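# Tighten the two unmarked cover plate screws with screwdriver

## Task

On the cover plate, find the two screws that carry no orange paint mark; these are the loose ones. Run the cordless screwdriver from the table (it fits them; squeezing its trigger makes it spin) on each until both are fully tight, and leave the screwdriver switched off at the end.

## Robot and tools

Robot: two arms, left_arm and right_arm, each ending in an identical five-finger right hand (the hands are not mirrored). Every hand has six motors, always listed in this order: little, ring, middle, index, thumb_bend, thumb_turn. For the fingers and thumb_bend, +1 means straight/open and -1 means curled shut. For thumb_turn, +1 puts the thumb beside the palm and -1 swings it across the palm, facing the fingers. A pinch sits near index -0.22, thumb_bend -0.75, thumb_turn -0.57. To run the screwdriver, one hand grips its handle and a finger (typically index) curls onto the trigger; opening that finger turns it off.

Frames: the scene frame has its origin at table-top height midway between the nominal arm bases, +x out over the table, +z up, and left_arm on the +y side (not the image left). The hand point sits 0.05 m in front of the palm where an index pad meets the thumb tip. Its own +z runs along straightened fingers (which extend 0.06 to 0.07 m past it), +y leaves the palm, +x crosses the palm away from the thumb. A bracket at the wrist on the little-finger side juts out and can strike objects. Large rotations about x or y may shift the point up to about 2 cm.

The 28-number row, all values in [-1, 1]: left_arm dx, dy, dz, rx, ry, rz; left hand's six motors; left force_limit, speed; then the same fourteen for right_arm. Both arms always appear in every row. Pose numbers are offsets, not poses: they are measured along scene axes from that arm's Hand target at the start of the action or move, with 1.0 equal to 0.6 m or 180 degrees; rx, ry, rz form a single rotation vector, turning about the Hand target's position. Every row of one action is measured from that same start, and repeating an offset moves further. Sending six zeros re-commands the current Hand target. force_limit maps -1..+1 to about 0..10 N at the fingertip (0..15 N for the two thumb motors); speed maps -1..+1 from nearly stopped to full (whole travel in 0.6 s). Hand numbers are absolute targets; there is no 'unchanged' value, so to keep a hand as is, resend the eight numbers of its last executed row (before any, use hand_measured plus hand_force_limit and hand_speed).

Tools:
- execute_actions(actions, cameras): a list of actions; each is up to 15 rows, one per 1/30 s step, with the last row held to fill 15 steps. Empty list just reports state and images.
- move(target, speed, blend, stop_force, zero, blocking, cameras): straight-line path for each hand point toward its offset in target (one row, or up to 15 rows that differ only in pose, all offsets from the same Hand targets). speed in m/s, 0.002 to 0.5, default 0.25 (rotation capped at twice that in rad/s); blend in m rounds corners in a list; stop_force in N, 4 to 80, ends an arm's path when its wrist sensor feels that much push against the motion (unreliable while the hand rotates; omit it when backing away from something pressed). zero (default true) re-zeros the sensor first. blocking=false returns early; then call wait or stop before new motion. Hand numbers in the row are sent at the start. Paths ignore obstacles; paths cap at 10 s.
- wait(seconds 0 to 10), stop(), zoom_image(camera, region [x0,y0,x1,y1] pixels, at most 504x504), show_instructions(), zero_wrist_force(arm).
- finished_scene(scene): call once to be prompted to check, then again in a later reply to actually end it.
Cameras: cam_head_left, cam_head_right, cam_high (896x504), cam_left_wrist, cam_right_wrist (672x504).

Results: end_effector_position (m), quaternion wxyz and velocities in the scene frame; Hand target is the clipped last command that the next offsets start from (the controller keeps each command within 100 mm and 16 degrees of the measured pose, so it may lag the request). The move: line reports done, off_target, moving, held, contact or fault, plus limits=paced (clipped) or limits=held. 'pose unreachable' means the clearance check between arms blocked a command. Hand lines hand_measured, hand_stopped_by (moving, target, force, stalled, fault) and hand_load_n follow motor order; a load near 0 suggests a lost grip. Wrist force/torque are in the hand's own axes. Joint torques include the arm's weight. MOTOR HOT warns of heating; at 85 °C the arm brakes for 30 to 60 s or more.

Cautions: a torque beyond a joint's limit (pan and lift 297, elbow 135, wrists 48.6 N m) or about 150 N of outside force freezes that arm for 10 s; if it is gripping something fixed, release before moving. Arms are stiff, so approach surfaces slowly, preferably with stop_force, and do not aim past firm contact. Close fingers slowly (speed -0.9 or below) for gentle grips. Do not let the arms collide, drop or swing the screwdriver hard, or let anything fall from or be left off the table. Switch the screwdriver off before finishing.

Each tool is called after "Request:" as name(argument=value, ...) on one line, values as JSON.

Reference images:

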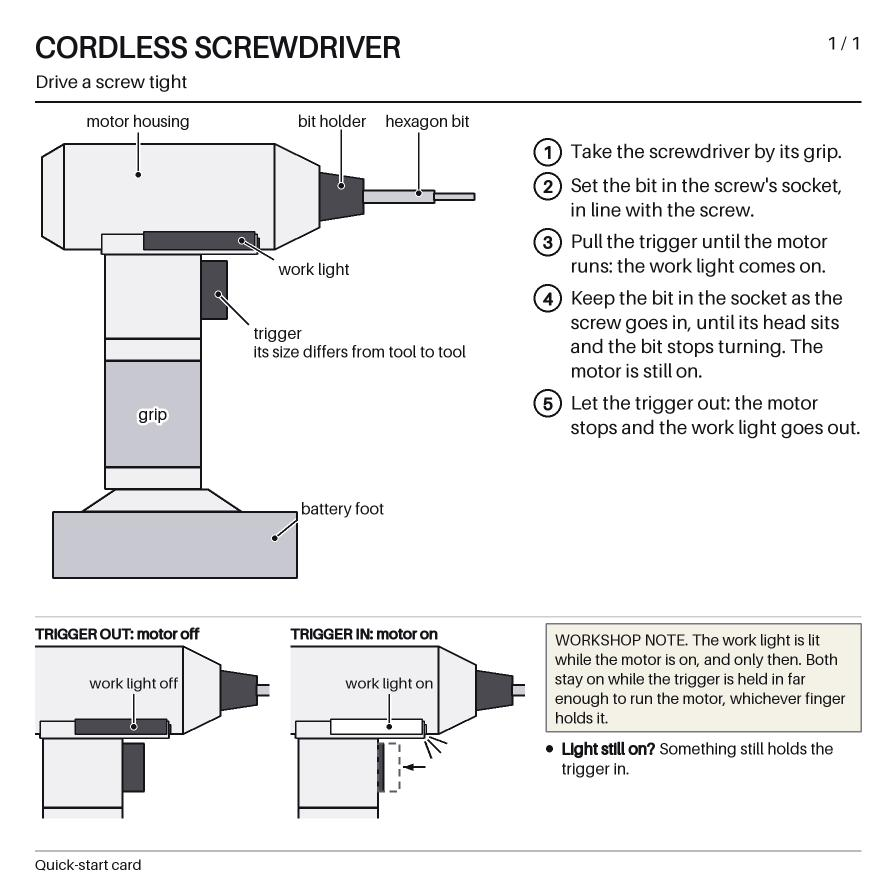

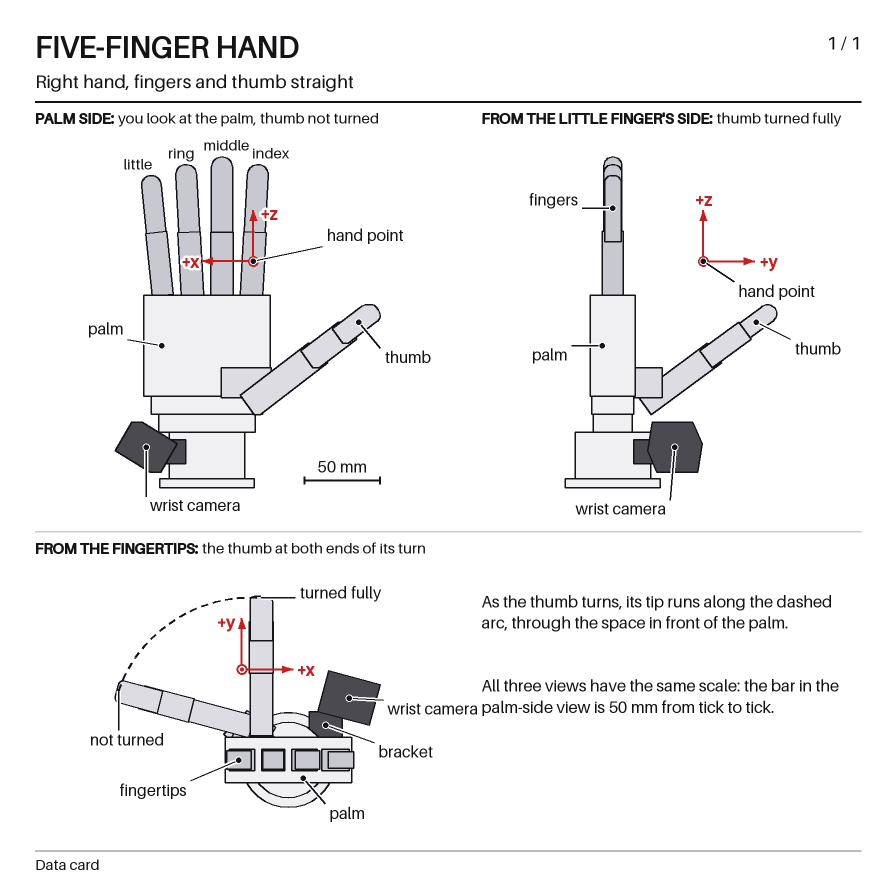

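## Session

Request:
execute_actions(actions=[])

Scene clock: 0.00 s.
left_arm: end_effector_position=(+0.2956, +0.1548, +0.3895) hand_measured=(+1.000, +1.000, +1.000, +1.000, +1.000, +1.000) hand_load_n=(+0.0, +0.0, +0.0, +0.0, +0.0, +0.0) hand_stopped_by=(target, target, target, target, target, target) hand_force_limit=0.00 hand_speed=-0.80 end_effector_quat_wxyz=(-0.069, +0.198, +0.799, -0.564) end_effector_velocity=(+0.000, +0.000, +0.000) end_effector_angular_velocity=(+0.000, +0.000, +0.000) | right_arm: end_effector_position=(+1.0799, -0.1479, +0.3186) hand_measured=(+1.000, +1.000, +1.000, +1.000, +1.000, +1.000) hand_load_n=(+0.0, +0.0, +0.0, +0.0, +0.0, +0.0) hand_stopped_by=(target, target, target, target, target, target) hand_force_limit=0.00 hand_speed=-0.80 end_effector_quat_wxyz=(+0.236, +0.829, +0.357, +0.359) end_effector_velocity=(+0.000, +0.000, +0.000) end_effector_angular_velocity=(+0.000, -0.001, +0.000)
Joint positions: left_arm=[-0.786 -1.589 1.895 0.482 2.618 -2.305] | right_arm=[0.489 -0.541 0.461 0.906 2.111 1.091]
Joint velocities: left_arm=[0 0 0 0 0 0.001] | right_arm=[0 0 0 -0.001 0 0]
Joint torques (N m): no reading
Wrist force (N): no reading
Wrist torque (N m): no reading
Wrist force, peak (N): no reading
Hand target: left_arm +0.2956, +0.1548, +0.3895; -0.069, +0.198, +0.799, -0.564 | right_arm +1.0799, -0.1479, +0.3186; +0.236, +0.829, +0.357, +0.359

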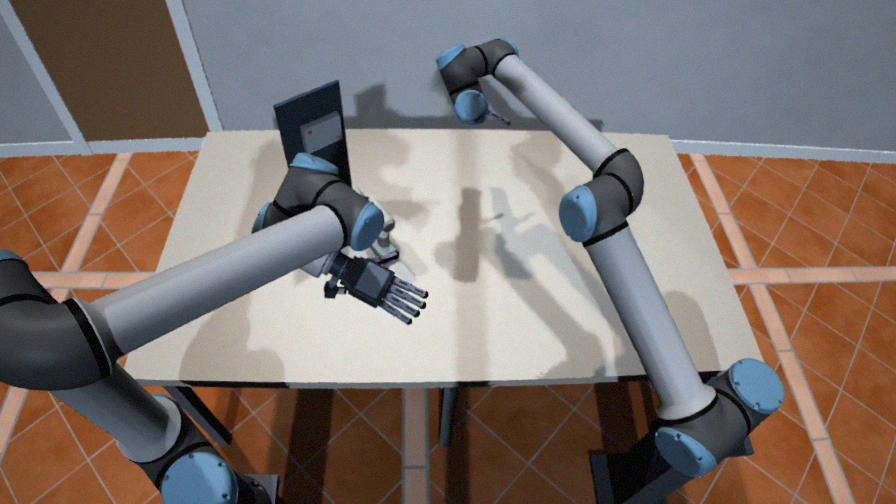

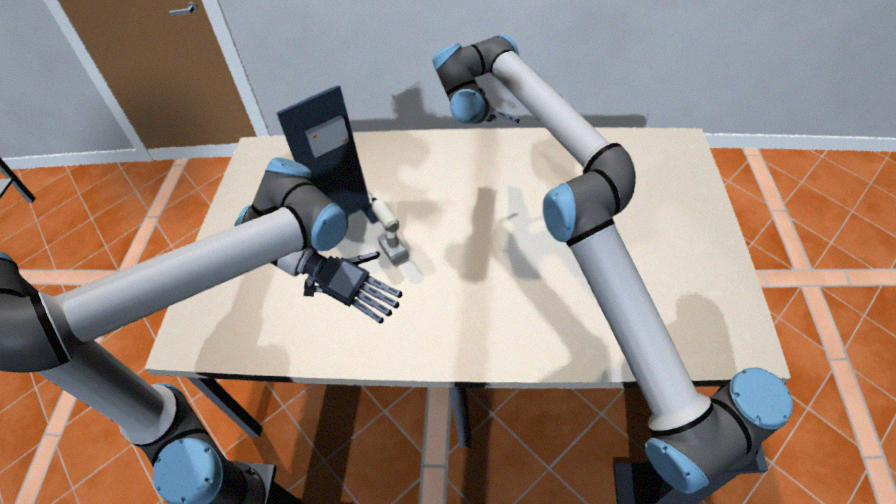

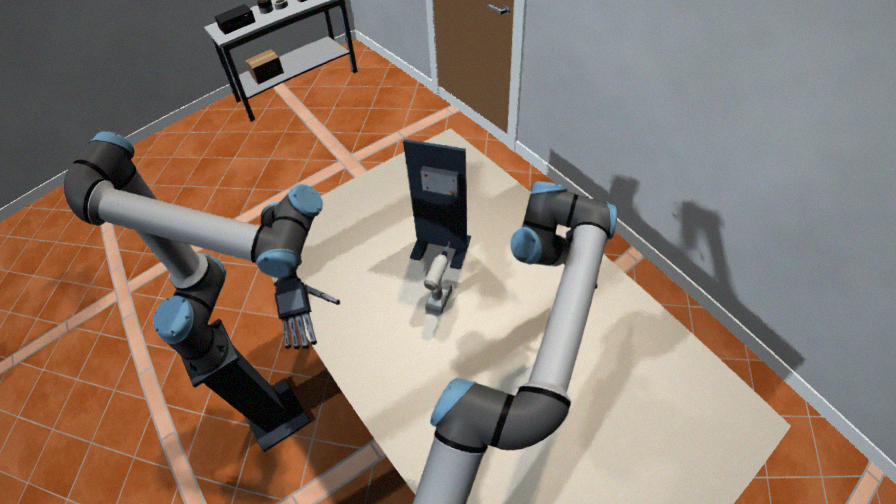

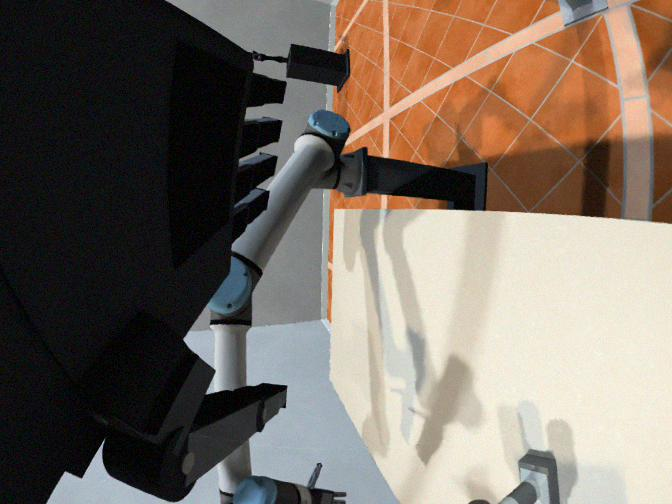

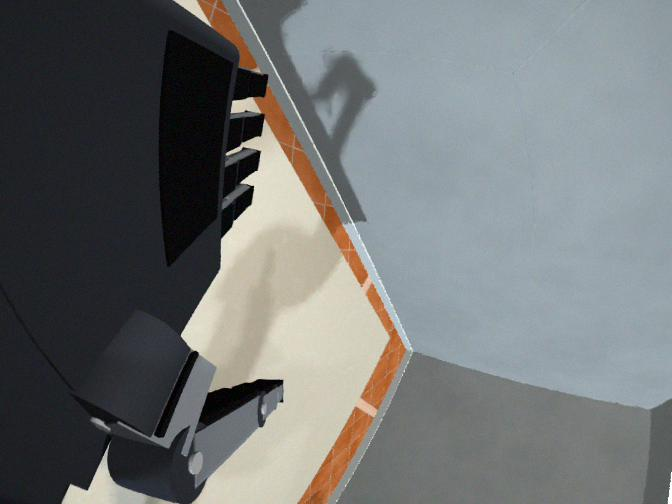

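Request:
zoom_image(camera="cam_high", region=[380, 130, 500, 330])

Request:
zoom_image(camera="cam_head_right", region=[260, 70, 440, 290])

Request:
zoom_image(camera="cam_head_left", region=[250, 70, 430, 290])

Request:
zoom_image(camera="cam_high", region=[405, 155, 475, 205])

Scaled by 2.520.

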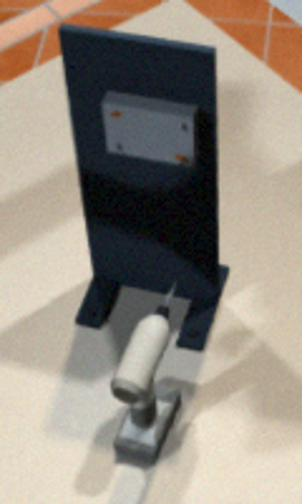

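Scaled by 2.291.

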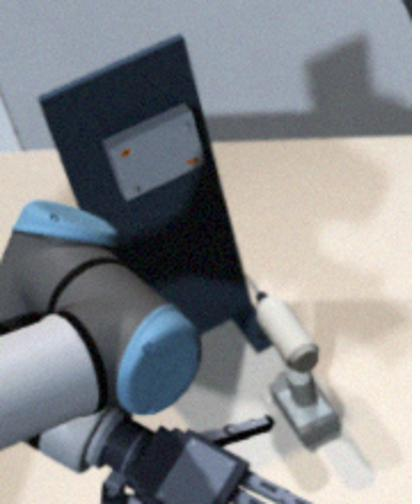

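Scaled by 2.291.

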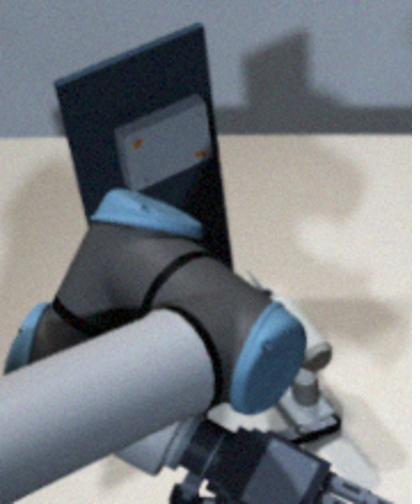

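Scaled by 7.200.

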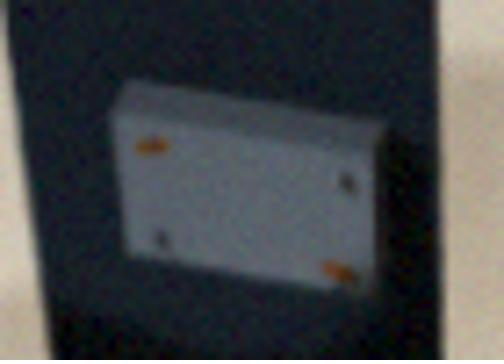

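Request:
move(target=[-0.05,0.45,0.2,0,0,0,1,1,1,1,1,1,0,-0.8,0,0,0,0,0,0,1,1,1,1,1,1,0,-0.8])

Scene clock: 2.97 s.
left_arm: end_effector_position=(+0.2768, +0.3238, +0.4658) hand_measured=(+1.000, +1.000, +1.000, +1.000, +1.000, +1.000) hand_load_n=(+0.0, +0.0, +0.0, +0.0, +0.0, -0.5) hand_stopped_by=(target, target, target, target, target, target) hand_force_limit=0.00 hand_speed=-0.80 end_effector_quat_wxyz=(-0.065, +0.193, +0.799, -0.565) end_effector_velocity=(+0.000, +0.000, +0.000) end_effector_angular_velocity=(+0.001, -0.001, -0.002) | right_arm: end_effector_position=(+1.0799, -0.1479, +0.3186) hand_measured=(+1.000, +1.000, +1.000, +1.000, +1.000, +1.000) hand_load_n=(+0.0, +0.0, +0.0, +0.0, +0.0, +0.0) hand_stopped_by=(target, target, target, target, target, target) hand_force_limit=0.00 hand_speed=-0.80 end_effector_quat_wxyz=(+0.236, +0.829, +0.357, +0.359) end_effector_velocity=(+0.000, +0.000, +0.000) end_effector_angular_velocity=(+0.000, +0.000, +0.000)
Joint positions: left_arm=[-0.479 -1.647 1.915 1.065 2.77 -1.703] | right_arm=[0.489 -0.541 0.461 0.906 2.111 1.091]
Joint velocities: left_arm=[0 0 -0.001 0.004 -0.001 0.005] | right_arm=[0 0 0 0 0 0]
Joint torques (N m): left_arm=[-9.06 -25.86 -49.4 7.17 -0.44 3.84] | right_arm=[-2.45 -121.51 -41.72 0.89 1.49 -0.35]
Wrist force (N): left_arm=[0.1 -0.1 0.1] | right_arm=[0.0 -0.2 0.3]
Wrist torque (N m): left_arm=[-0.05 0.02 -0.02] | right_arm=[-0.05 -0.01 0.00]
Wrist force, peak (N): left_arm=[5.5 -4.4 -7.1] | right_arm=[0.5 -0.4 0.5]
Hand target: left_arm +0.2768, +0.3238, +0.4659; -0.065, +0.194, +0.799, -0.565 | right_arm +1.0799, -0.1479, +0.3186; +0.236, +0.829, +0.357, +0.359
Off the commanded pose: left_arm 0.111 m, 1 deg | right_arm 0.000 m, 0 deg.
move: held (left_arm; a check stopped the path); limits=held
pose unreachable (left arm): on one or more control steps of this call, first in action 0 (counted from 0), this arm could not follow its commanded pose, so it was not sent that pose on those steps. It may still have moved: this result reports where it is.
cause: moving toward the commanded pose would bring two parts of the arm too close to each other (joints 4 (wrist 1) to 6 (wrist 3) lie between them).

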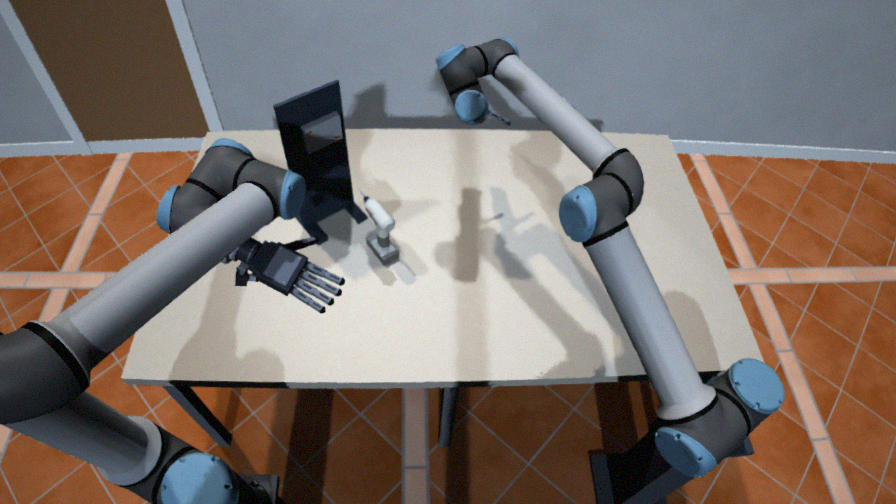

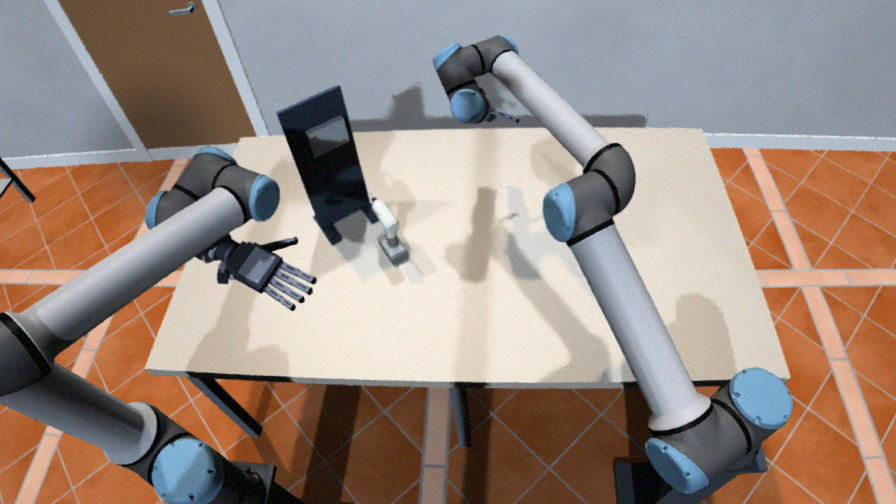

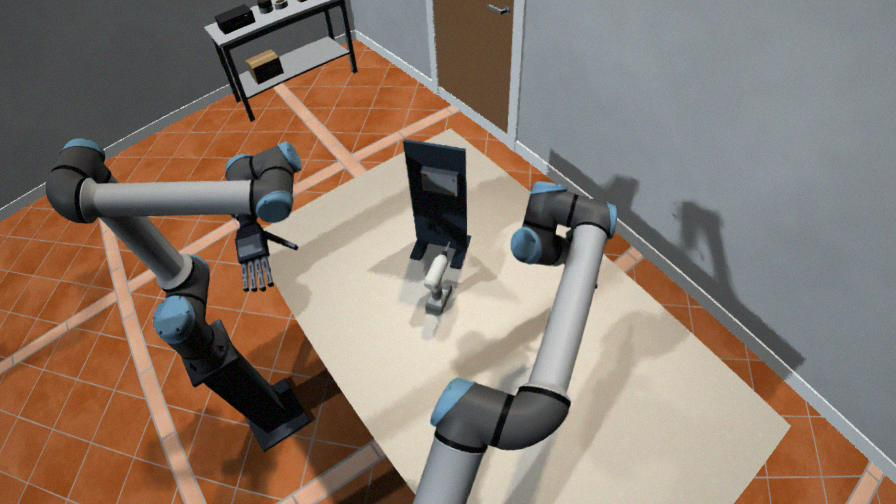

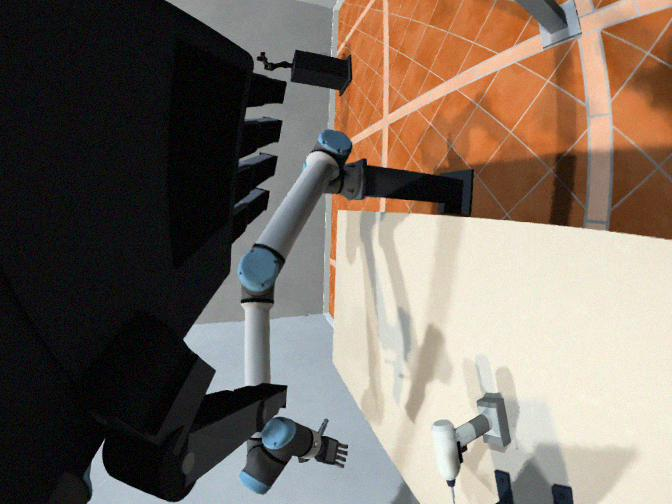

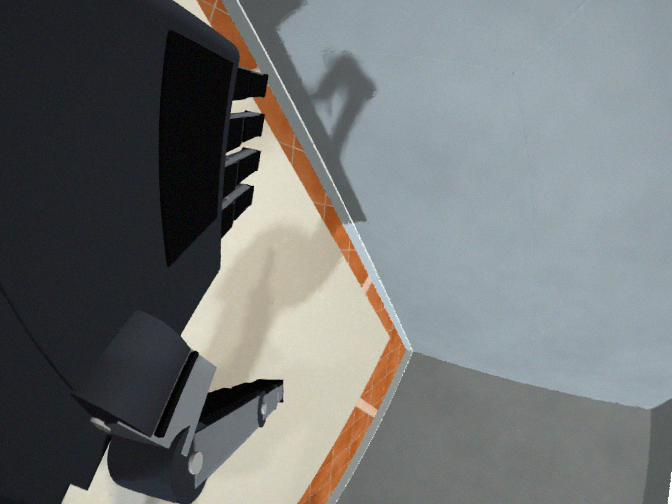

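Request:
move(target=[0,0,0,0,0,0,1,1,1,1,1,1,0,-0.8,-0.967,0,0.135,-0.654,-0.281,0.374,1,1,1,1,1,1,0,-0.8])

Scene clock: 9.27 s.
left_arm: end_effector_position=(+0.2769, +0.3238, +0.4659) hand_measured=(+1.000, +1.000, +1.000, +1.000, +1.000, +1.000) hand_load_n=(+0.0, +0.0, +0.0, -0.5, +0.0, +0.0) hand_stopped_by=(target, target, target, target, target, target) hand_force_limit=0.00 hand_speed=-0.80 end_effector_quat_wxyz=(-0.065, +0.194, +0.799, -0.565) end_effector_velocity=(+0.000, +0.000, +0.000) end_effector_angular_velocity=(-0.001, +0.000, +0.000) | right_arm: end_effector_position=(+0.4996, -0.1483, +0.3984) hand_measured=(+1.000, +1.000, +1.000, +1.000, +1.000, +1.000) hand_load_n=(+0.0, +0.0, +0.0, +0.0, +0.0, -0.5) hand_stopped_by=(target, target, target, target, target, target) hand_force_limit=0.00 hand_speed=-0.80 end_effector_quat_wxyz=(+0.674, -0.209, +0.676, +0.213) end_effector_velocity=(+0.000, +0.000, +0.001) end_effector_angular_velocity=(-0.001, -0.002, +0.001)
Joint positions: left_arm=[-0.478 -1.647 1.914 1.066 2.77 -1.703] | right_arm=[0.572 -1.72 2.271 -0.551 1.597 -1.566]
Joint velocities: left_arm=[0 0 0 -0.001 0.001 0] | right_arm=[0 -0.001 0 0 -0.001 -0.002]
Joint torques (N m): left_arm=[9.13 -10.05 -32.6 6.36 1.54 3.66] | right_arm=[7.43 -33.27 -43.72 -3 0 -1.52]
Wrist force (N): left_arm=[0.3 -0.1 -0.1] | right_arm=[0.8 0.2 -0.4]
Wrist torque (N m): left_arm=[-0.03 -0.01 0.00] | right_arm=[-0.11 0.06 -0.06]
Wrist force, peak (N): left_arm=[0.7 -0.2 -0.3] | right_arm=[1.1 0.5 1.1]
Hand target: left_arm +0.2768, +0.3238, +0.4659; -0.065, +0.194, +0.799, -0.565 | right_arm +0.4995, -0.1482, +0.3984; +0.674, -0.209, +0.676, +0.213
Off the commanded pose: left_arm 0.000 m, 0 deg | right_arm 0.001 m, 0 deg.
move: done

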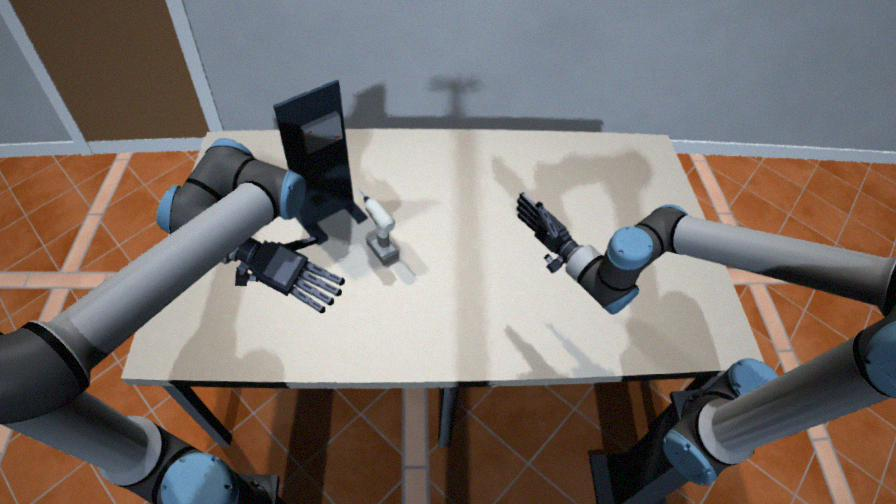

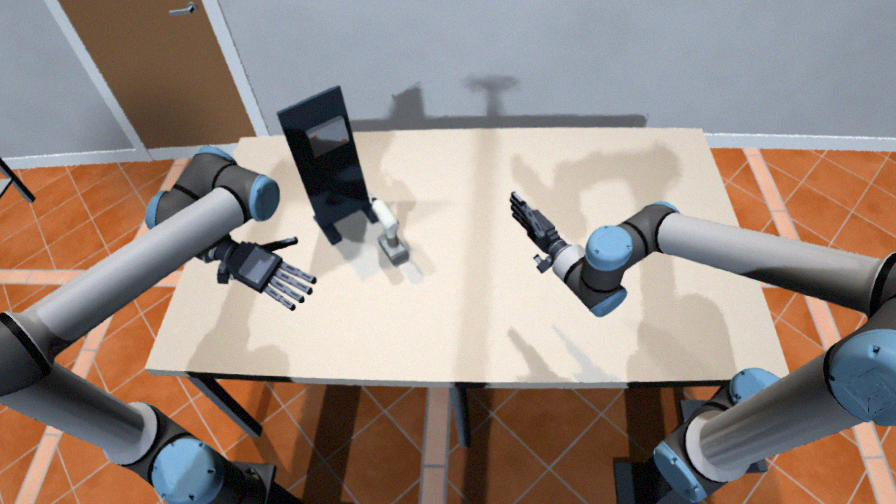

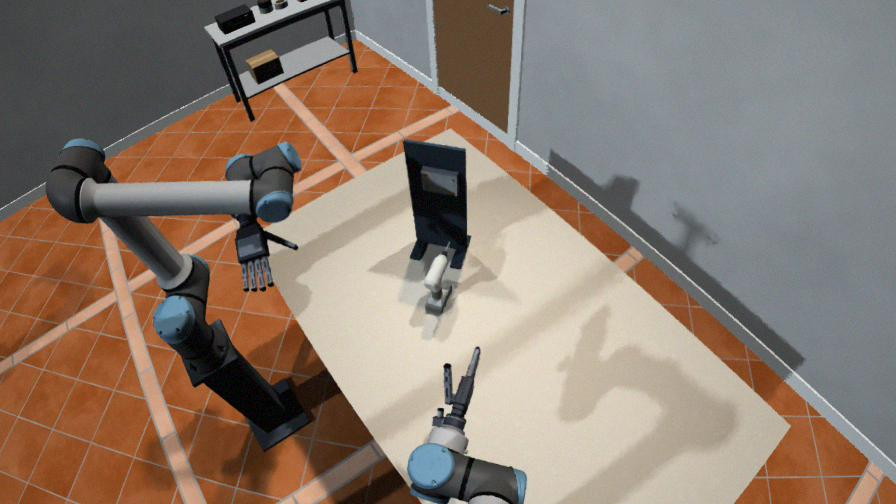

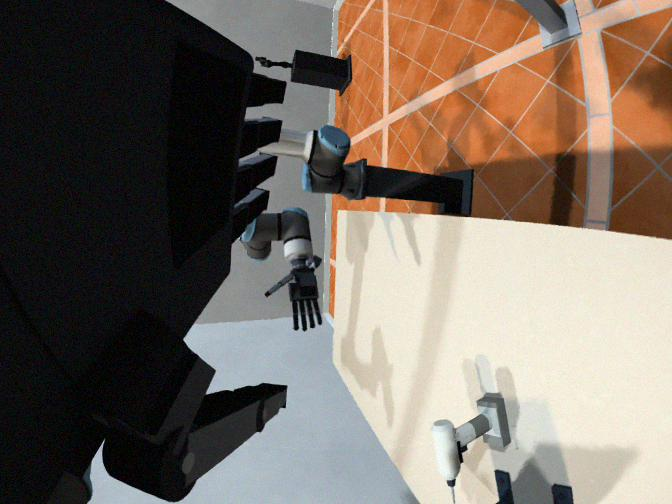

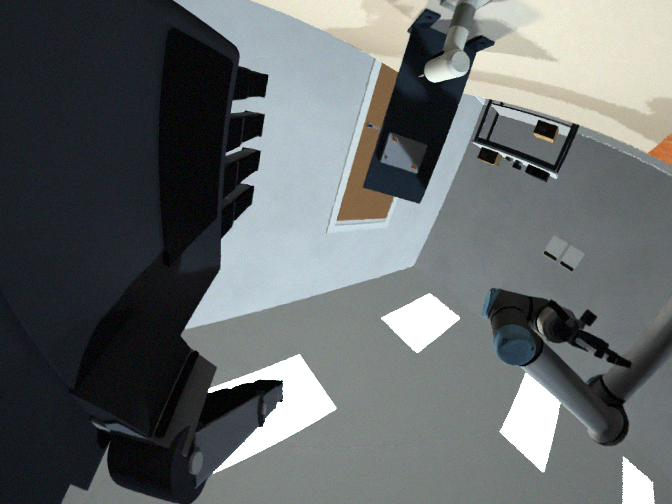

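Request:
zoom_image(camera="cam_right_wrist", region=[340, 0, 540, 210])

Scaled by 2.400 from the camera's 672x504 image, which has a finer 960x720 frame.

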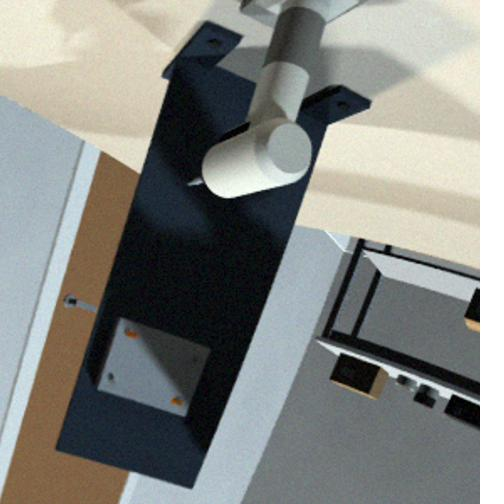

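Request:
move(target=[0,0,0,0,0,0,1,1,1,1,1,1,0,-0.8,0,0,-0.25,0,0,0,1,1,1,1,1,1,0,-0.8], cameras=["cam_right_wrist"])

Request:
zoom_image(camera="cam_right_wrist", region=[340, 0, 540, 210])

Request:
move(target=[0,0,0,0,0,0,1,1,1,1,1,1,0,-0.8,0,0.2,0,0,0,0,1,1,1,1,1,1,0,-0.8], cameras=["cam_right_wrist"])

Request:
zoom_image(camera="cam_right_wrist", region=[260, 0, 460, 210])

Scene clock: 10.80 s.
left_arm: end_effector_position=(+0.2769, +0.3238, +0.4659) hand_measured=(+1.000, +1.000, +1.000, +1.000, +1.000, +1.000) hand_load_n=(-0.5, +0.0, +0.0, -0.5, +0.0, -0.5) hand_stopped_by=(target, target, target, target, target, target) hand_force_limit=0.00 hand_speed=-0.80 end_effector_quat_wxyz=(-0.065, +0.194, +0.799, -0.565) end_effector_velocity=(+0.000, +0.000, +0.000) end_effector_angular_velocity=(+0.001, +0.002, +0.001) | right_arm: end_effector_position=(+0.4995, -0.1482, +0.2487) hand_measured=(+1.000, +1.000, +1.000, +1.000, +1.000, +1.000) hand_load_n=(+0.0, +0.0, +0.0, +0.0, +0.0, -0.5) hand_stopped_by=(target, target, target, target, target, target) hand_force_limit=0.00 hand_speed=-0.80 end_effector_quat_wxyz=(+0.674, -0.209, +0.676, +0.212) end_effector_velocity=(+0.000, +0.000, +0.000) end_effector_angular_velocity=(+0.000, -0.001, +0.000)
Joint positions: left_arm=[-0.478 -1.647 1.914 1.066 2.77 -1.703] | right_arm=[0.572 -1.491 2.409 -0.917 1.597 -1.566]
Joint velocities: left_arm=[0 0 0 0 0 -0.002] | right_arm=[0 0.002 0 -0.002 0 0]
Joint torques (N m): left_arm=[9.04 -11.29 -28.71 6.68 1.96 3.85] | right_arm=[16.59 -26.18 -23.81 -5.46 2.25 1.7]
Wrist force (N): left_arm=[0.1 0.0 -0.4] | right_arm=[0.4 0.0 0.0]
Wrist torque (N m): left_arm=[0.00 0.03 -0.01] | right_arm=[-0.17 0.11 -0.10]
Wrist force, peak (N): left_arm=[0.2 -0.2 -0.7] | right_arm=[3.1 0.1 -0.6]
Hand target: left_arm +0.2768, +0.3238, +0.4659; -0.065, +0.194, +0.799, -0.565 | right_arm +0.4994, -0.1482, +0.2486; +0.674, -0.209, +0.676, +0.213
Off the commanded pose: left_arm 0.000 m, 0 deg | right_arm 0.000 m, 0 deg.
move: done
Images, in order (width x height): cam_right_wrist 672x504.

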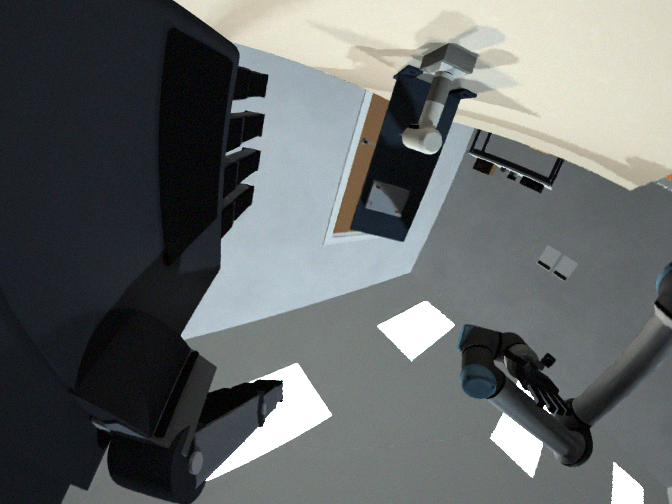

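Scaled by 2.400 from the camera's 672x504 image, which has a finer 960x720 frame.

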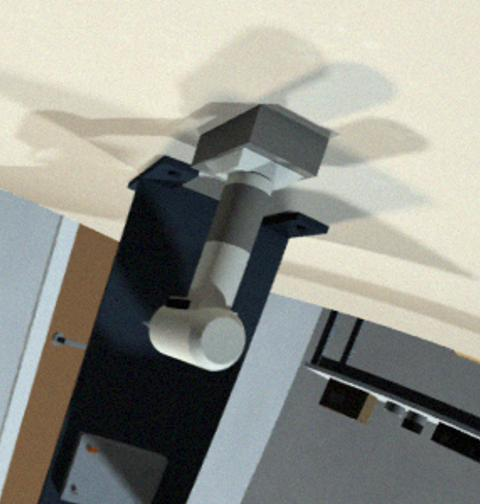

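Scene clock: 11.77 s.
left_arm: end_effector_position=(+0.2769, +0.3238, +0.4659) hand_measured=(+1.000, +1.000, +1.000, +1.000, +1.000, +1.000) hand_load_n=(+0.0, +0.0, +0.0, +0.0, +0.0, +0.0) hand_stopped_by=(target, target, target, target, target, target) hand_force_limit=0.00 hand_speed=-0.80 end_effector_quat_wxyz=(-0.065, +0.194, +0.799, -0.565) end_effector_velocity=(+0.000, +0.000, +0.000) end_effector_angular_velocity=(+0.000, +0.001, +0.000) | right_arm: end_effector_position=(+0.4994, -0.0284, +0.2487) hand_measured=(+1.000, +1.000, +1.000, +1.000, +1.000, +1.000) hand_load_n=(+0.0, +0.0, +0.0, +0.0, +0.0, +0.0) hand_stopped_by=(target, target, target, target, target, target) hand_force_limit=0.00 hand_speed=-0.80 end_effector_quat_wxyz=(+0.674, -0.210, +0.676, +0.212) end_effector_velocity=(+0.001, +0.001, +0.000) end_effector_angular_velocity=(+0.000, +0.000, -0.001)
Joint positions: left_arm=[-0.478 -1.647 1.914 1.066 2.77 -1.703] | right_arm=[0.769 -1.333 2.208 -0.874 1.794 -1.566]
Joint velocities: left_arm=[0 0 0 0 0 0] | right_arm=[0 0.002 -0.002 0 0.001 0]
Joint torques (N m): left_arm=[9.66 -8.35 -26.52 6.81 2.64 3.84] | right_arm=[12.22 -39.69 -36.52 -5.02 1.22 0.71]
Wrist force (N): left_arm=[0.0 0.1 0.2] | right_arm=[1.1 0.4 -0.3]
Wrist torque (N m): left_arm=[-0.01 0.03 -0.02] | right_arm=[-0.09 0.01 -0.05]
Wrist force, peak (N): left_arm=[0.2 0.6 -0.6] | right_arm=[1.0 2.3 0.9]
Hand target: left_arm +0.2768, +0.3238, +0.4659; -0.065, +0.194, +0.799, -0.565 | right_arm +0.4995, -0.0283, +0.2487; +0.674, -0.210, +0.675, +0.212
Off the commanded pose: left_arm 0.000 m, 0 deg | right_arm 0.000 m, 0 deg.
move: done
Images, in order (width x height): cam_right_wrist 672x504.

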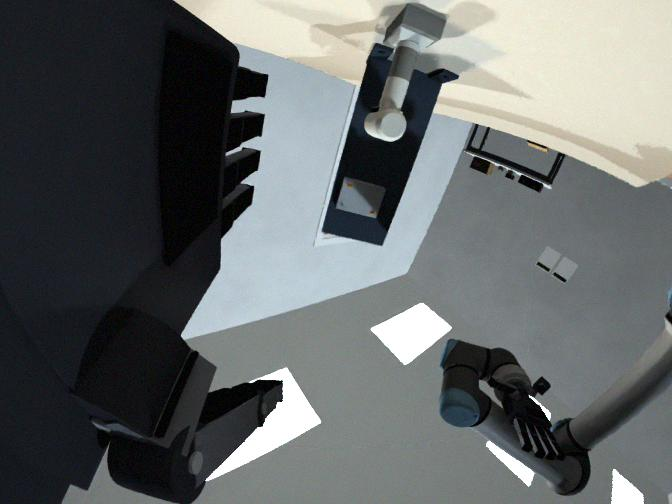

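Scaled by 2.400 from the camera's 672x504 image, which has a finer 960x720 frame.

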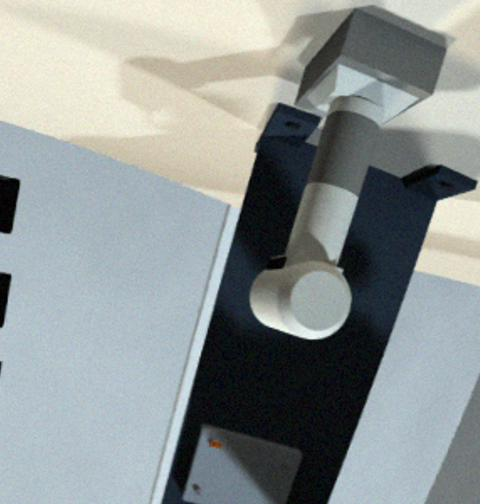

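Request:
move(target=[0,0,0,0,0,0,1,1,1,1,1,1,0,-0.8,0.1667,0,0,0,0,0,1,1,1,1,1,1,0,-0.8])

Request:
zoom_image(camera="cam_right_wrist", region=[340, 0, 540, 210])

Request:
zoom_image(camera="cam_head_left", region=[270, 80, 470, 280])

Request:
zoom_image(camera="cam_high", region=[380, 130, 500, 330])

Scene clock: 14.30 s.
left_arm: end_effector_position=(+0.2768, +0.3238, +0.4659) hand_measured=(+1.000, +1.000, +1.000, +1.000, +1.000, +1.000) hand_load_n=(+0.0, +0.0, +0.0, +0.0, +0.0, +0.0) hand_stopped_by=(target, target, target, target, target, target) hand_force_limit=0.00 hand_speed=-0.80 end_effector_quat_wxyz=(-0.065, +0.194, +0.799, -0.565) end_effector_velocity=(+0.000, +0.000, +0.000) end_effector_angular_velocity=(+0.001, +0.001, +0.000) | right_arm: end_effector_position=(+0.5993, -0.0282, +0.2487) hand_measured=(+1.000, +1.000, +1.000, +1.000, +1.000, +1.000) hand_load_n=(+0.0, +0.0, +0.0, +0.0, +0.0, +0.0) hand_stopped_by=(target, target, target, target, target, target) hand_force_limit=0.00 hand_speed=-0.80 end_effector_quat_wxyz=(+0.674, -0.209, +0.676, +0.212) end_effector_velocity=(+0.000, +0.000, +0.001) end_effector_angular_velocity=(+0.001, -0.002, +0.001)
Joint positions: left_arm=[-0.478 -1.647 1.915 1.066 2.77 -1.703] | right_arm=[0.64 -1.269 2.116 -0.846 1.666 -1.566]
Joint velocities: left_arm=[0 0 0 0 0 -0.002] | right_arm=[0 -0.001 0 -0.001 -0.001 0]
Joint torques (N m): left_arm=[9.85 -11.88 -26.34 6.37 2.99 3.7] | right_arm=[-10.13 -55.23 -31.7 -4.88 0.29 1.76]
Wrist force (N): left_arm=[0.3 0.2 -0.4] | right_arm=[0.5 0.3 -0.2]
Wrist torque (N m): left_arm=[0.03 0.00 0.00] | right_arm=[-0.13 0.09 -0.07]
Wrist force, peak (N): left_arm=[-0.1 0.1 -0.6] | right_arm=[0.9 2.0 -2.3]
Hand target: left_arm +0.2768, +0.3238, +0.4659; -0.065, +0.194, +0.799, -0.565 | right_arm +0.5994, -0.0281, +0.2488; +0.674, -0.209, +0.676, +0.212
Off the commanded pose: left_arm 0.000 m, 0 deg | right_arm 0.000 m, 0 deg.
move: done

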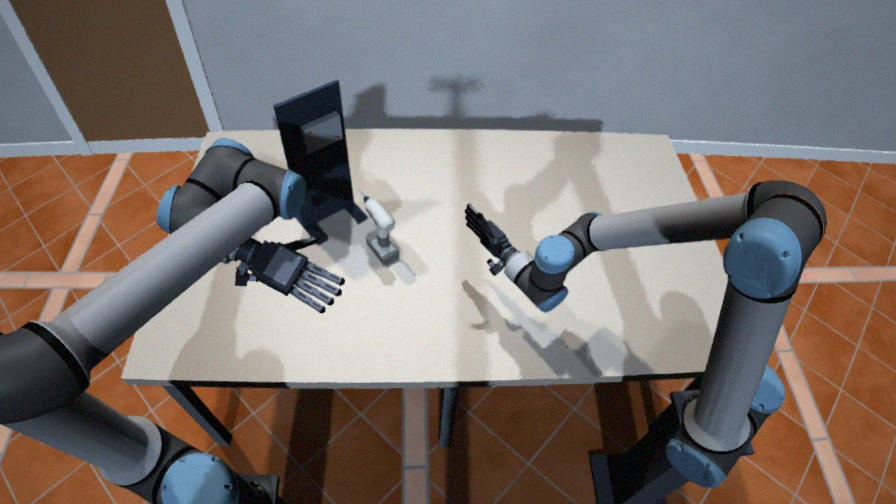

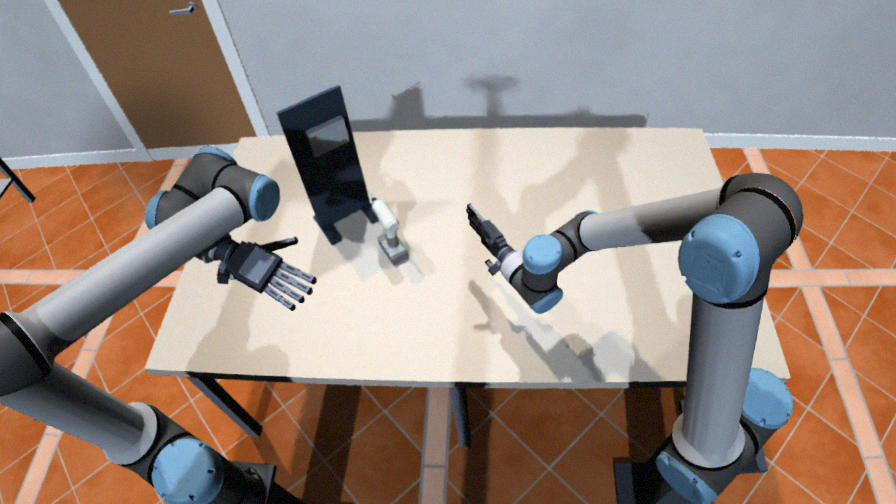

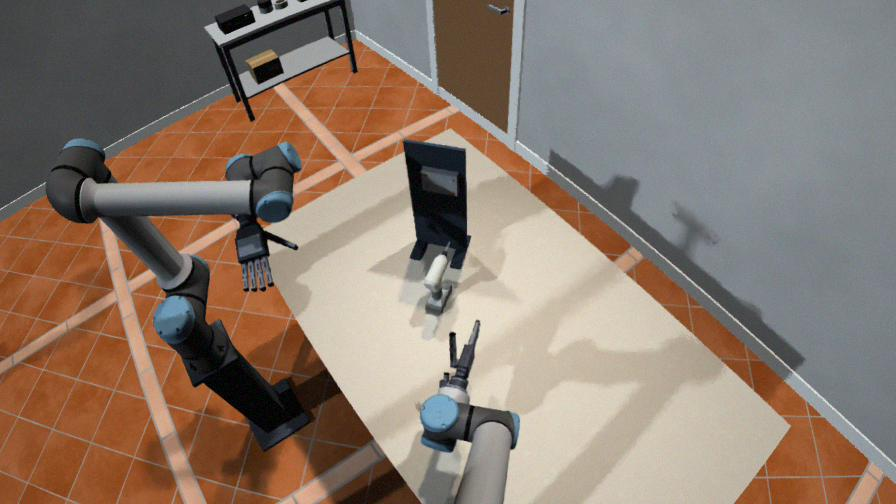

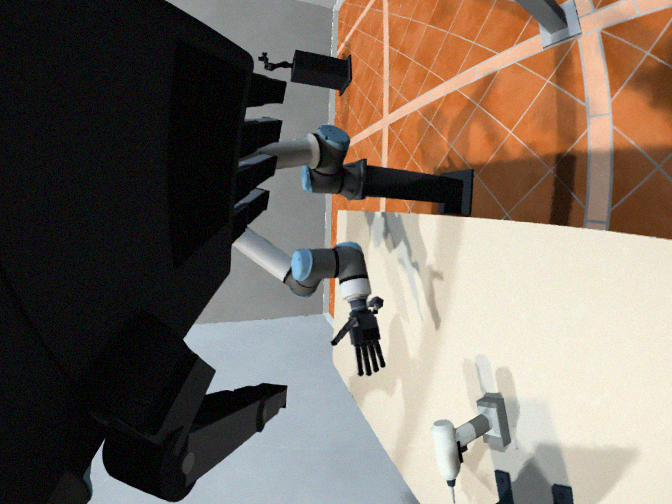

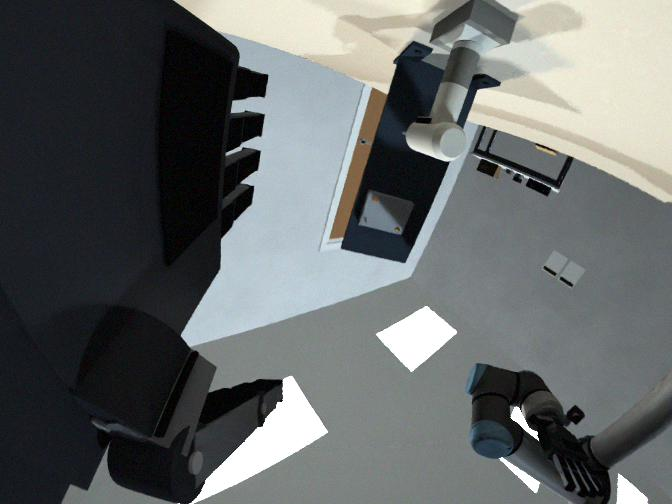

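Scaled by 2.400 from the camera's 672x504 image, which has a finer 960x720 frame.

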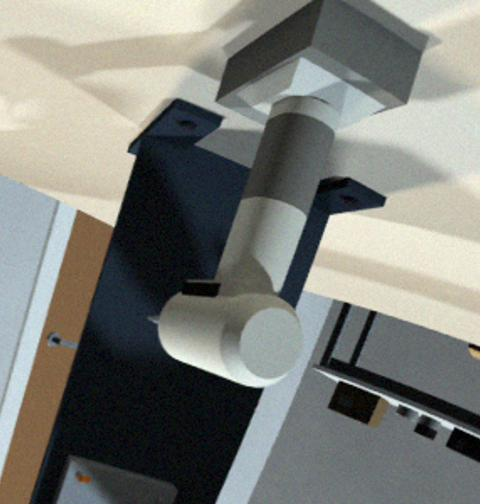

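Scaled by 2.520.

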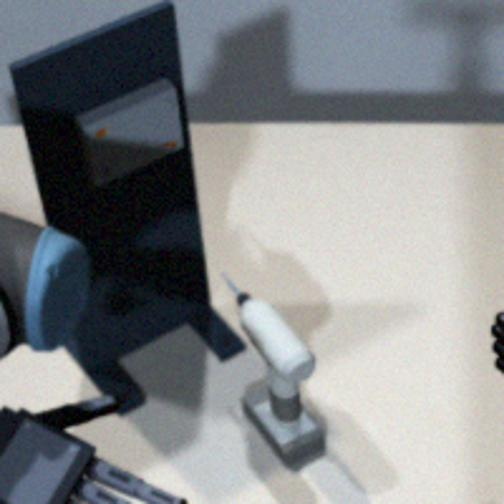

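Scaled by 2.520.

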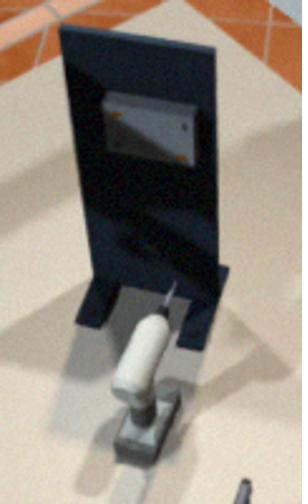

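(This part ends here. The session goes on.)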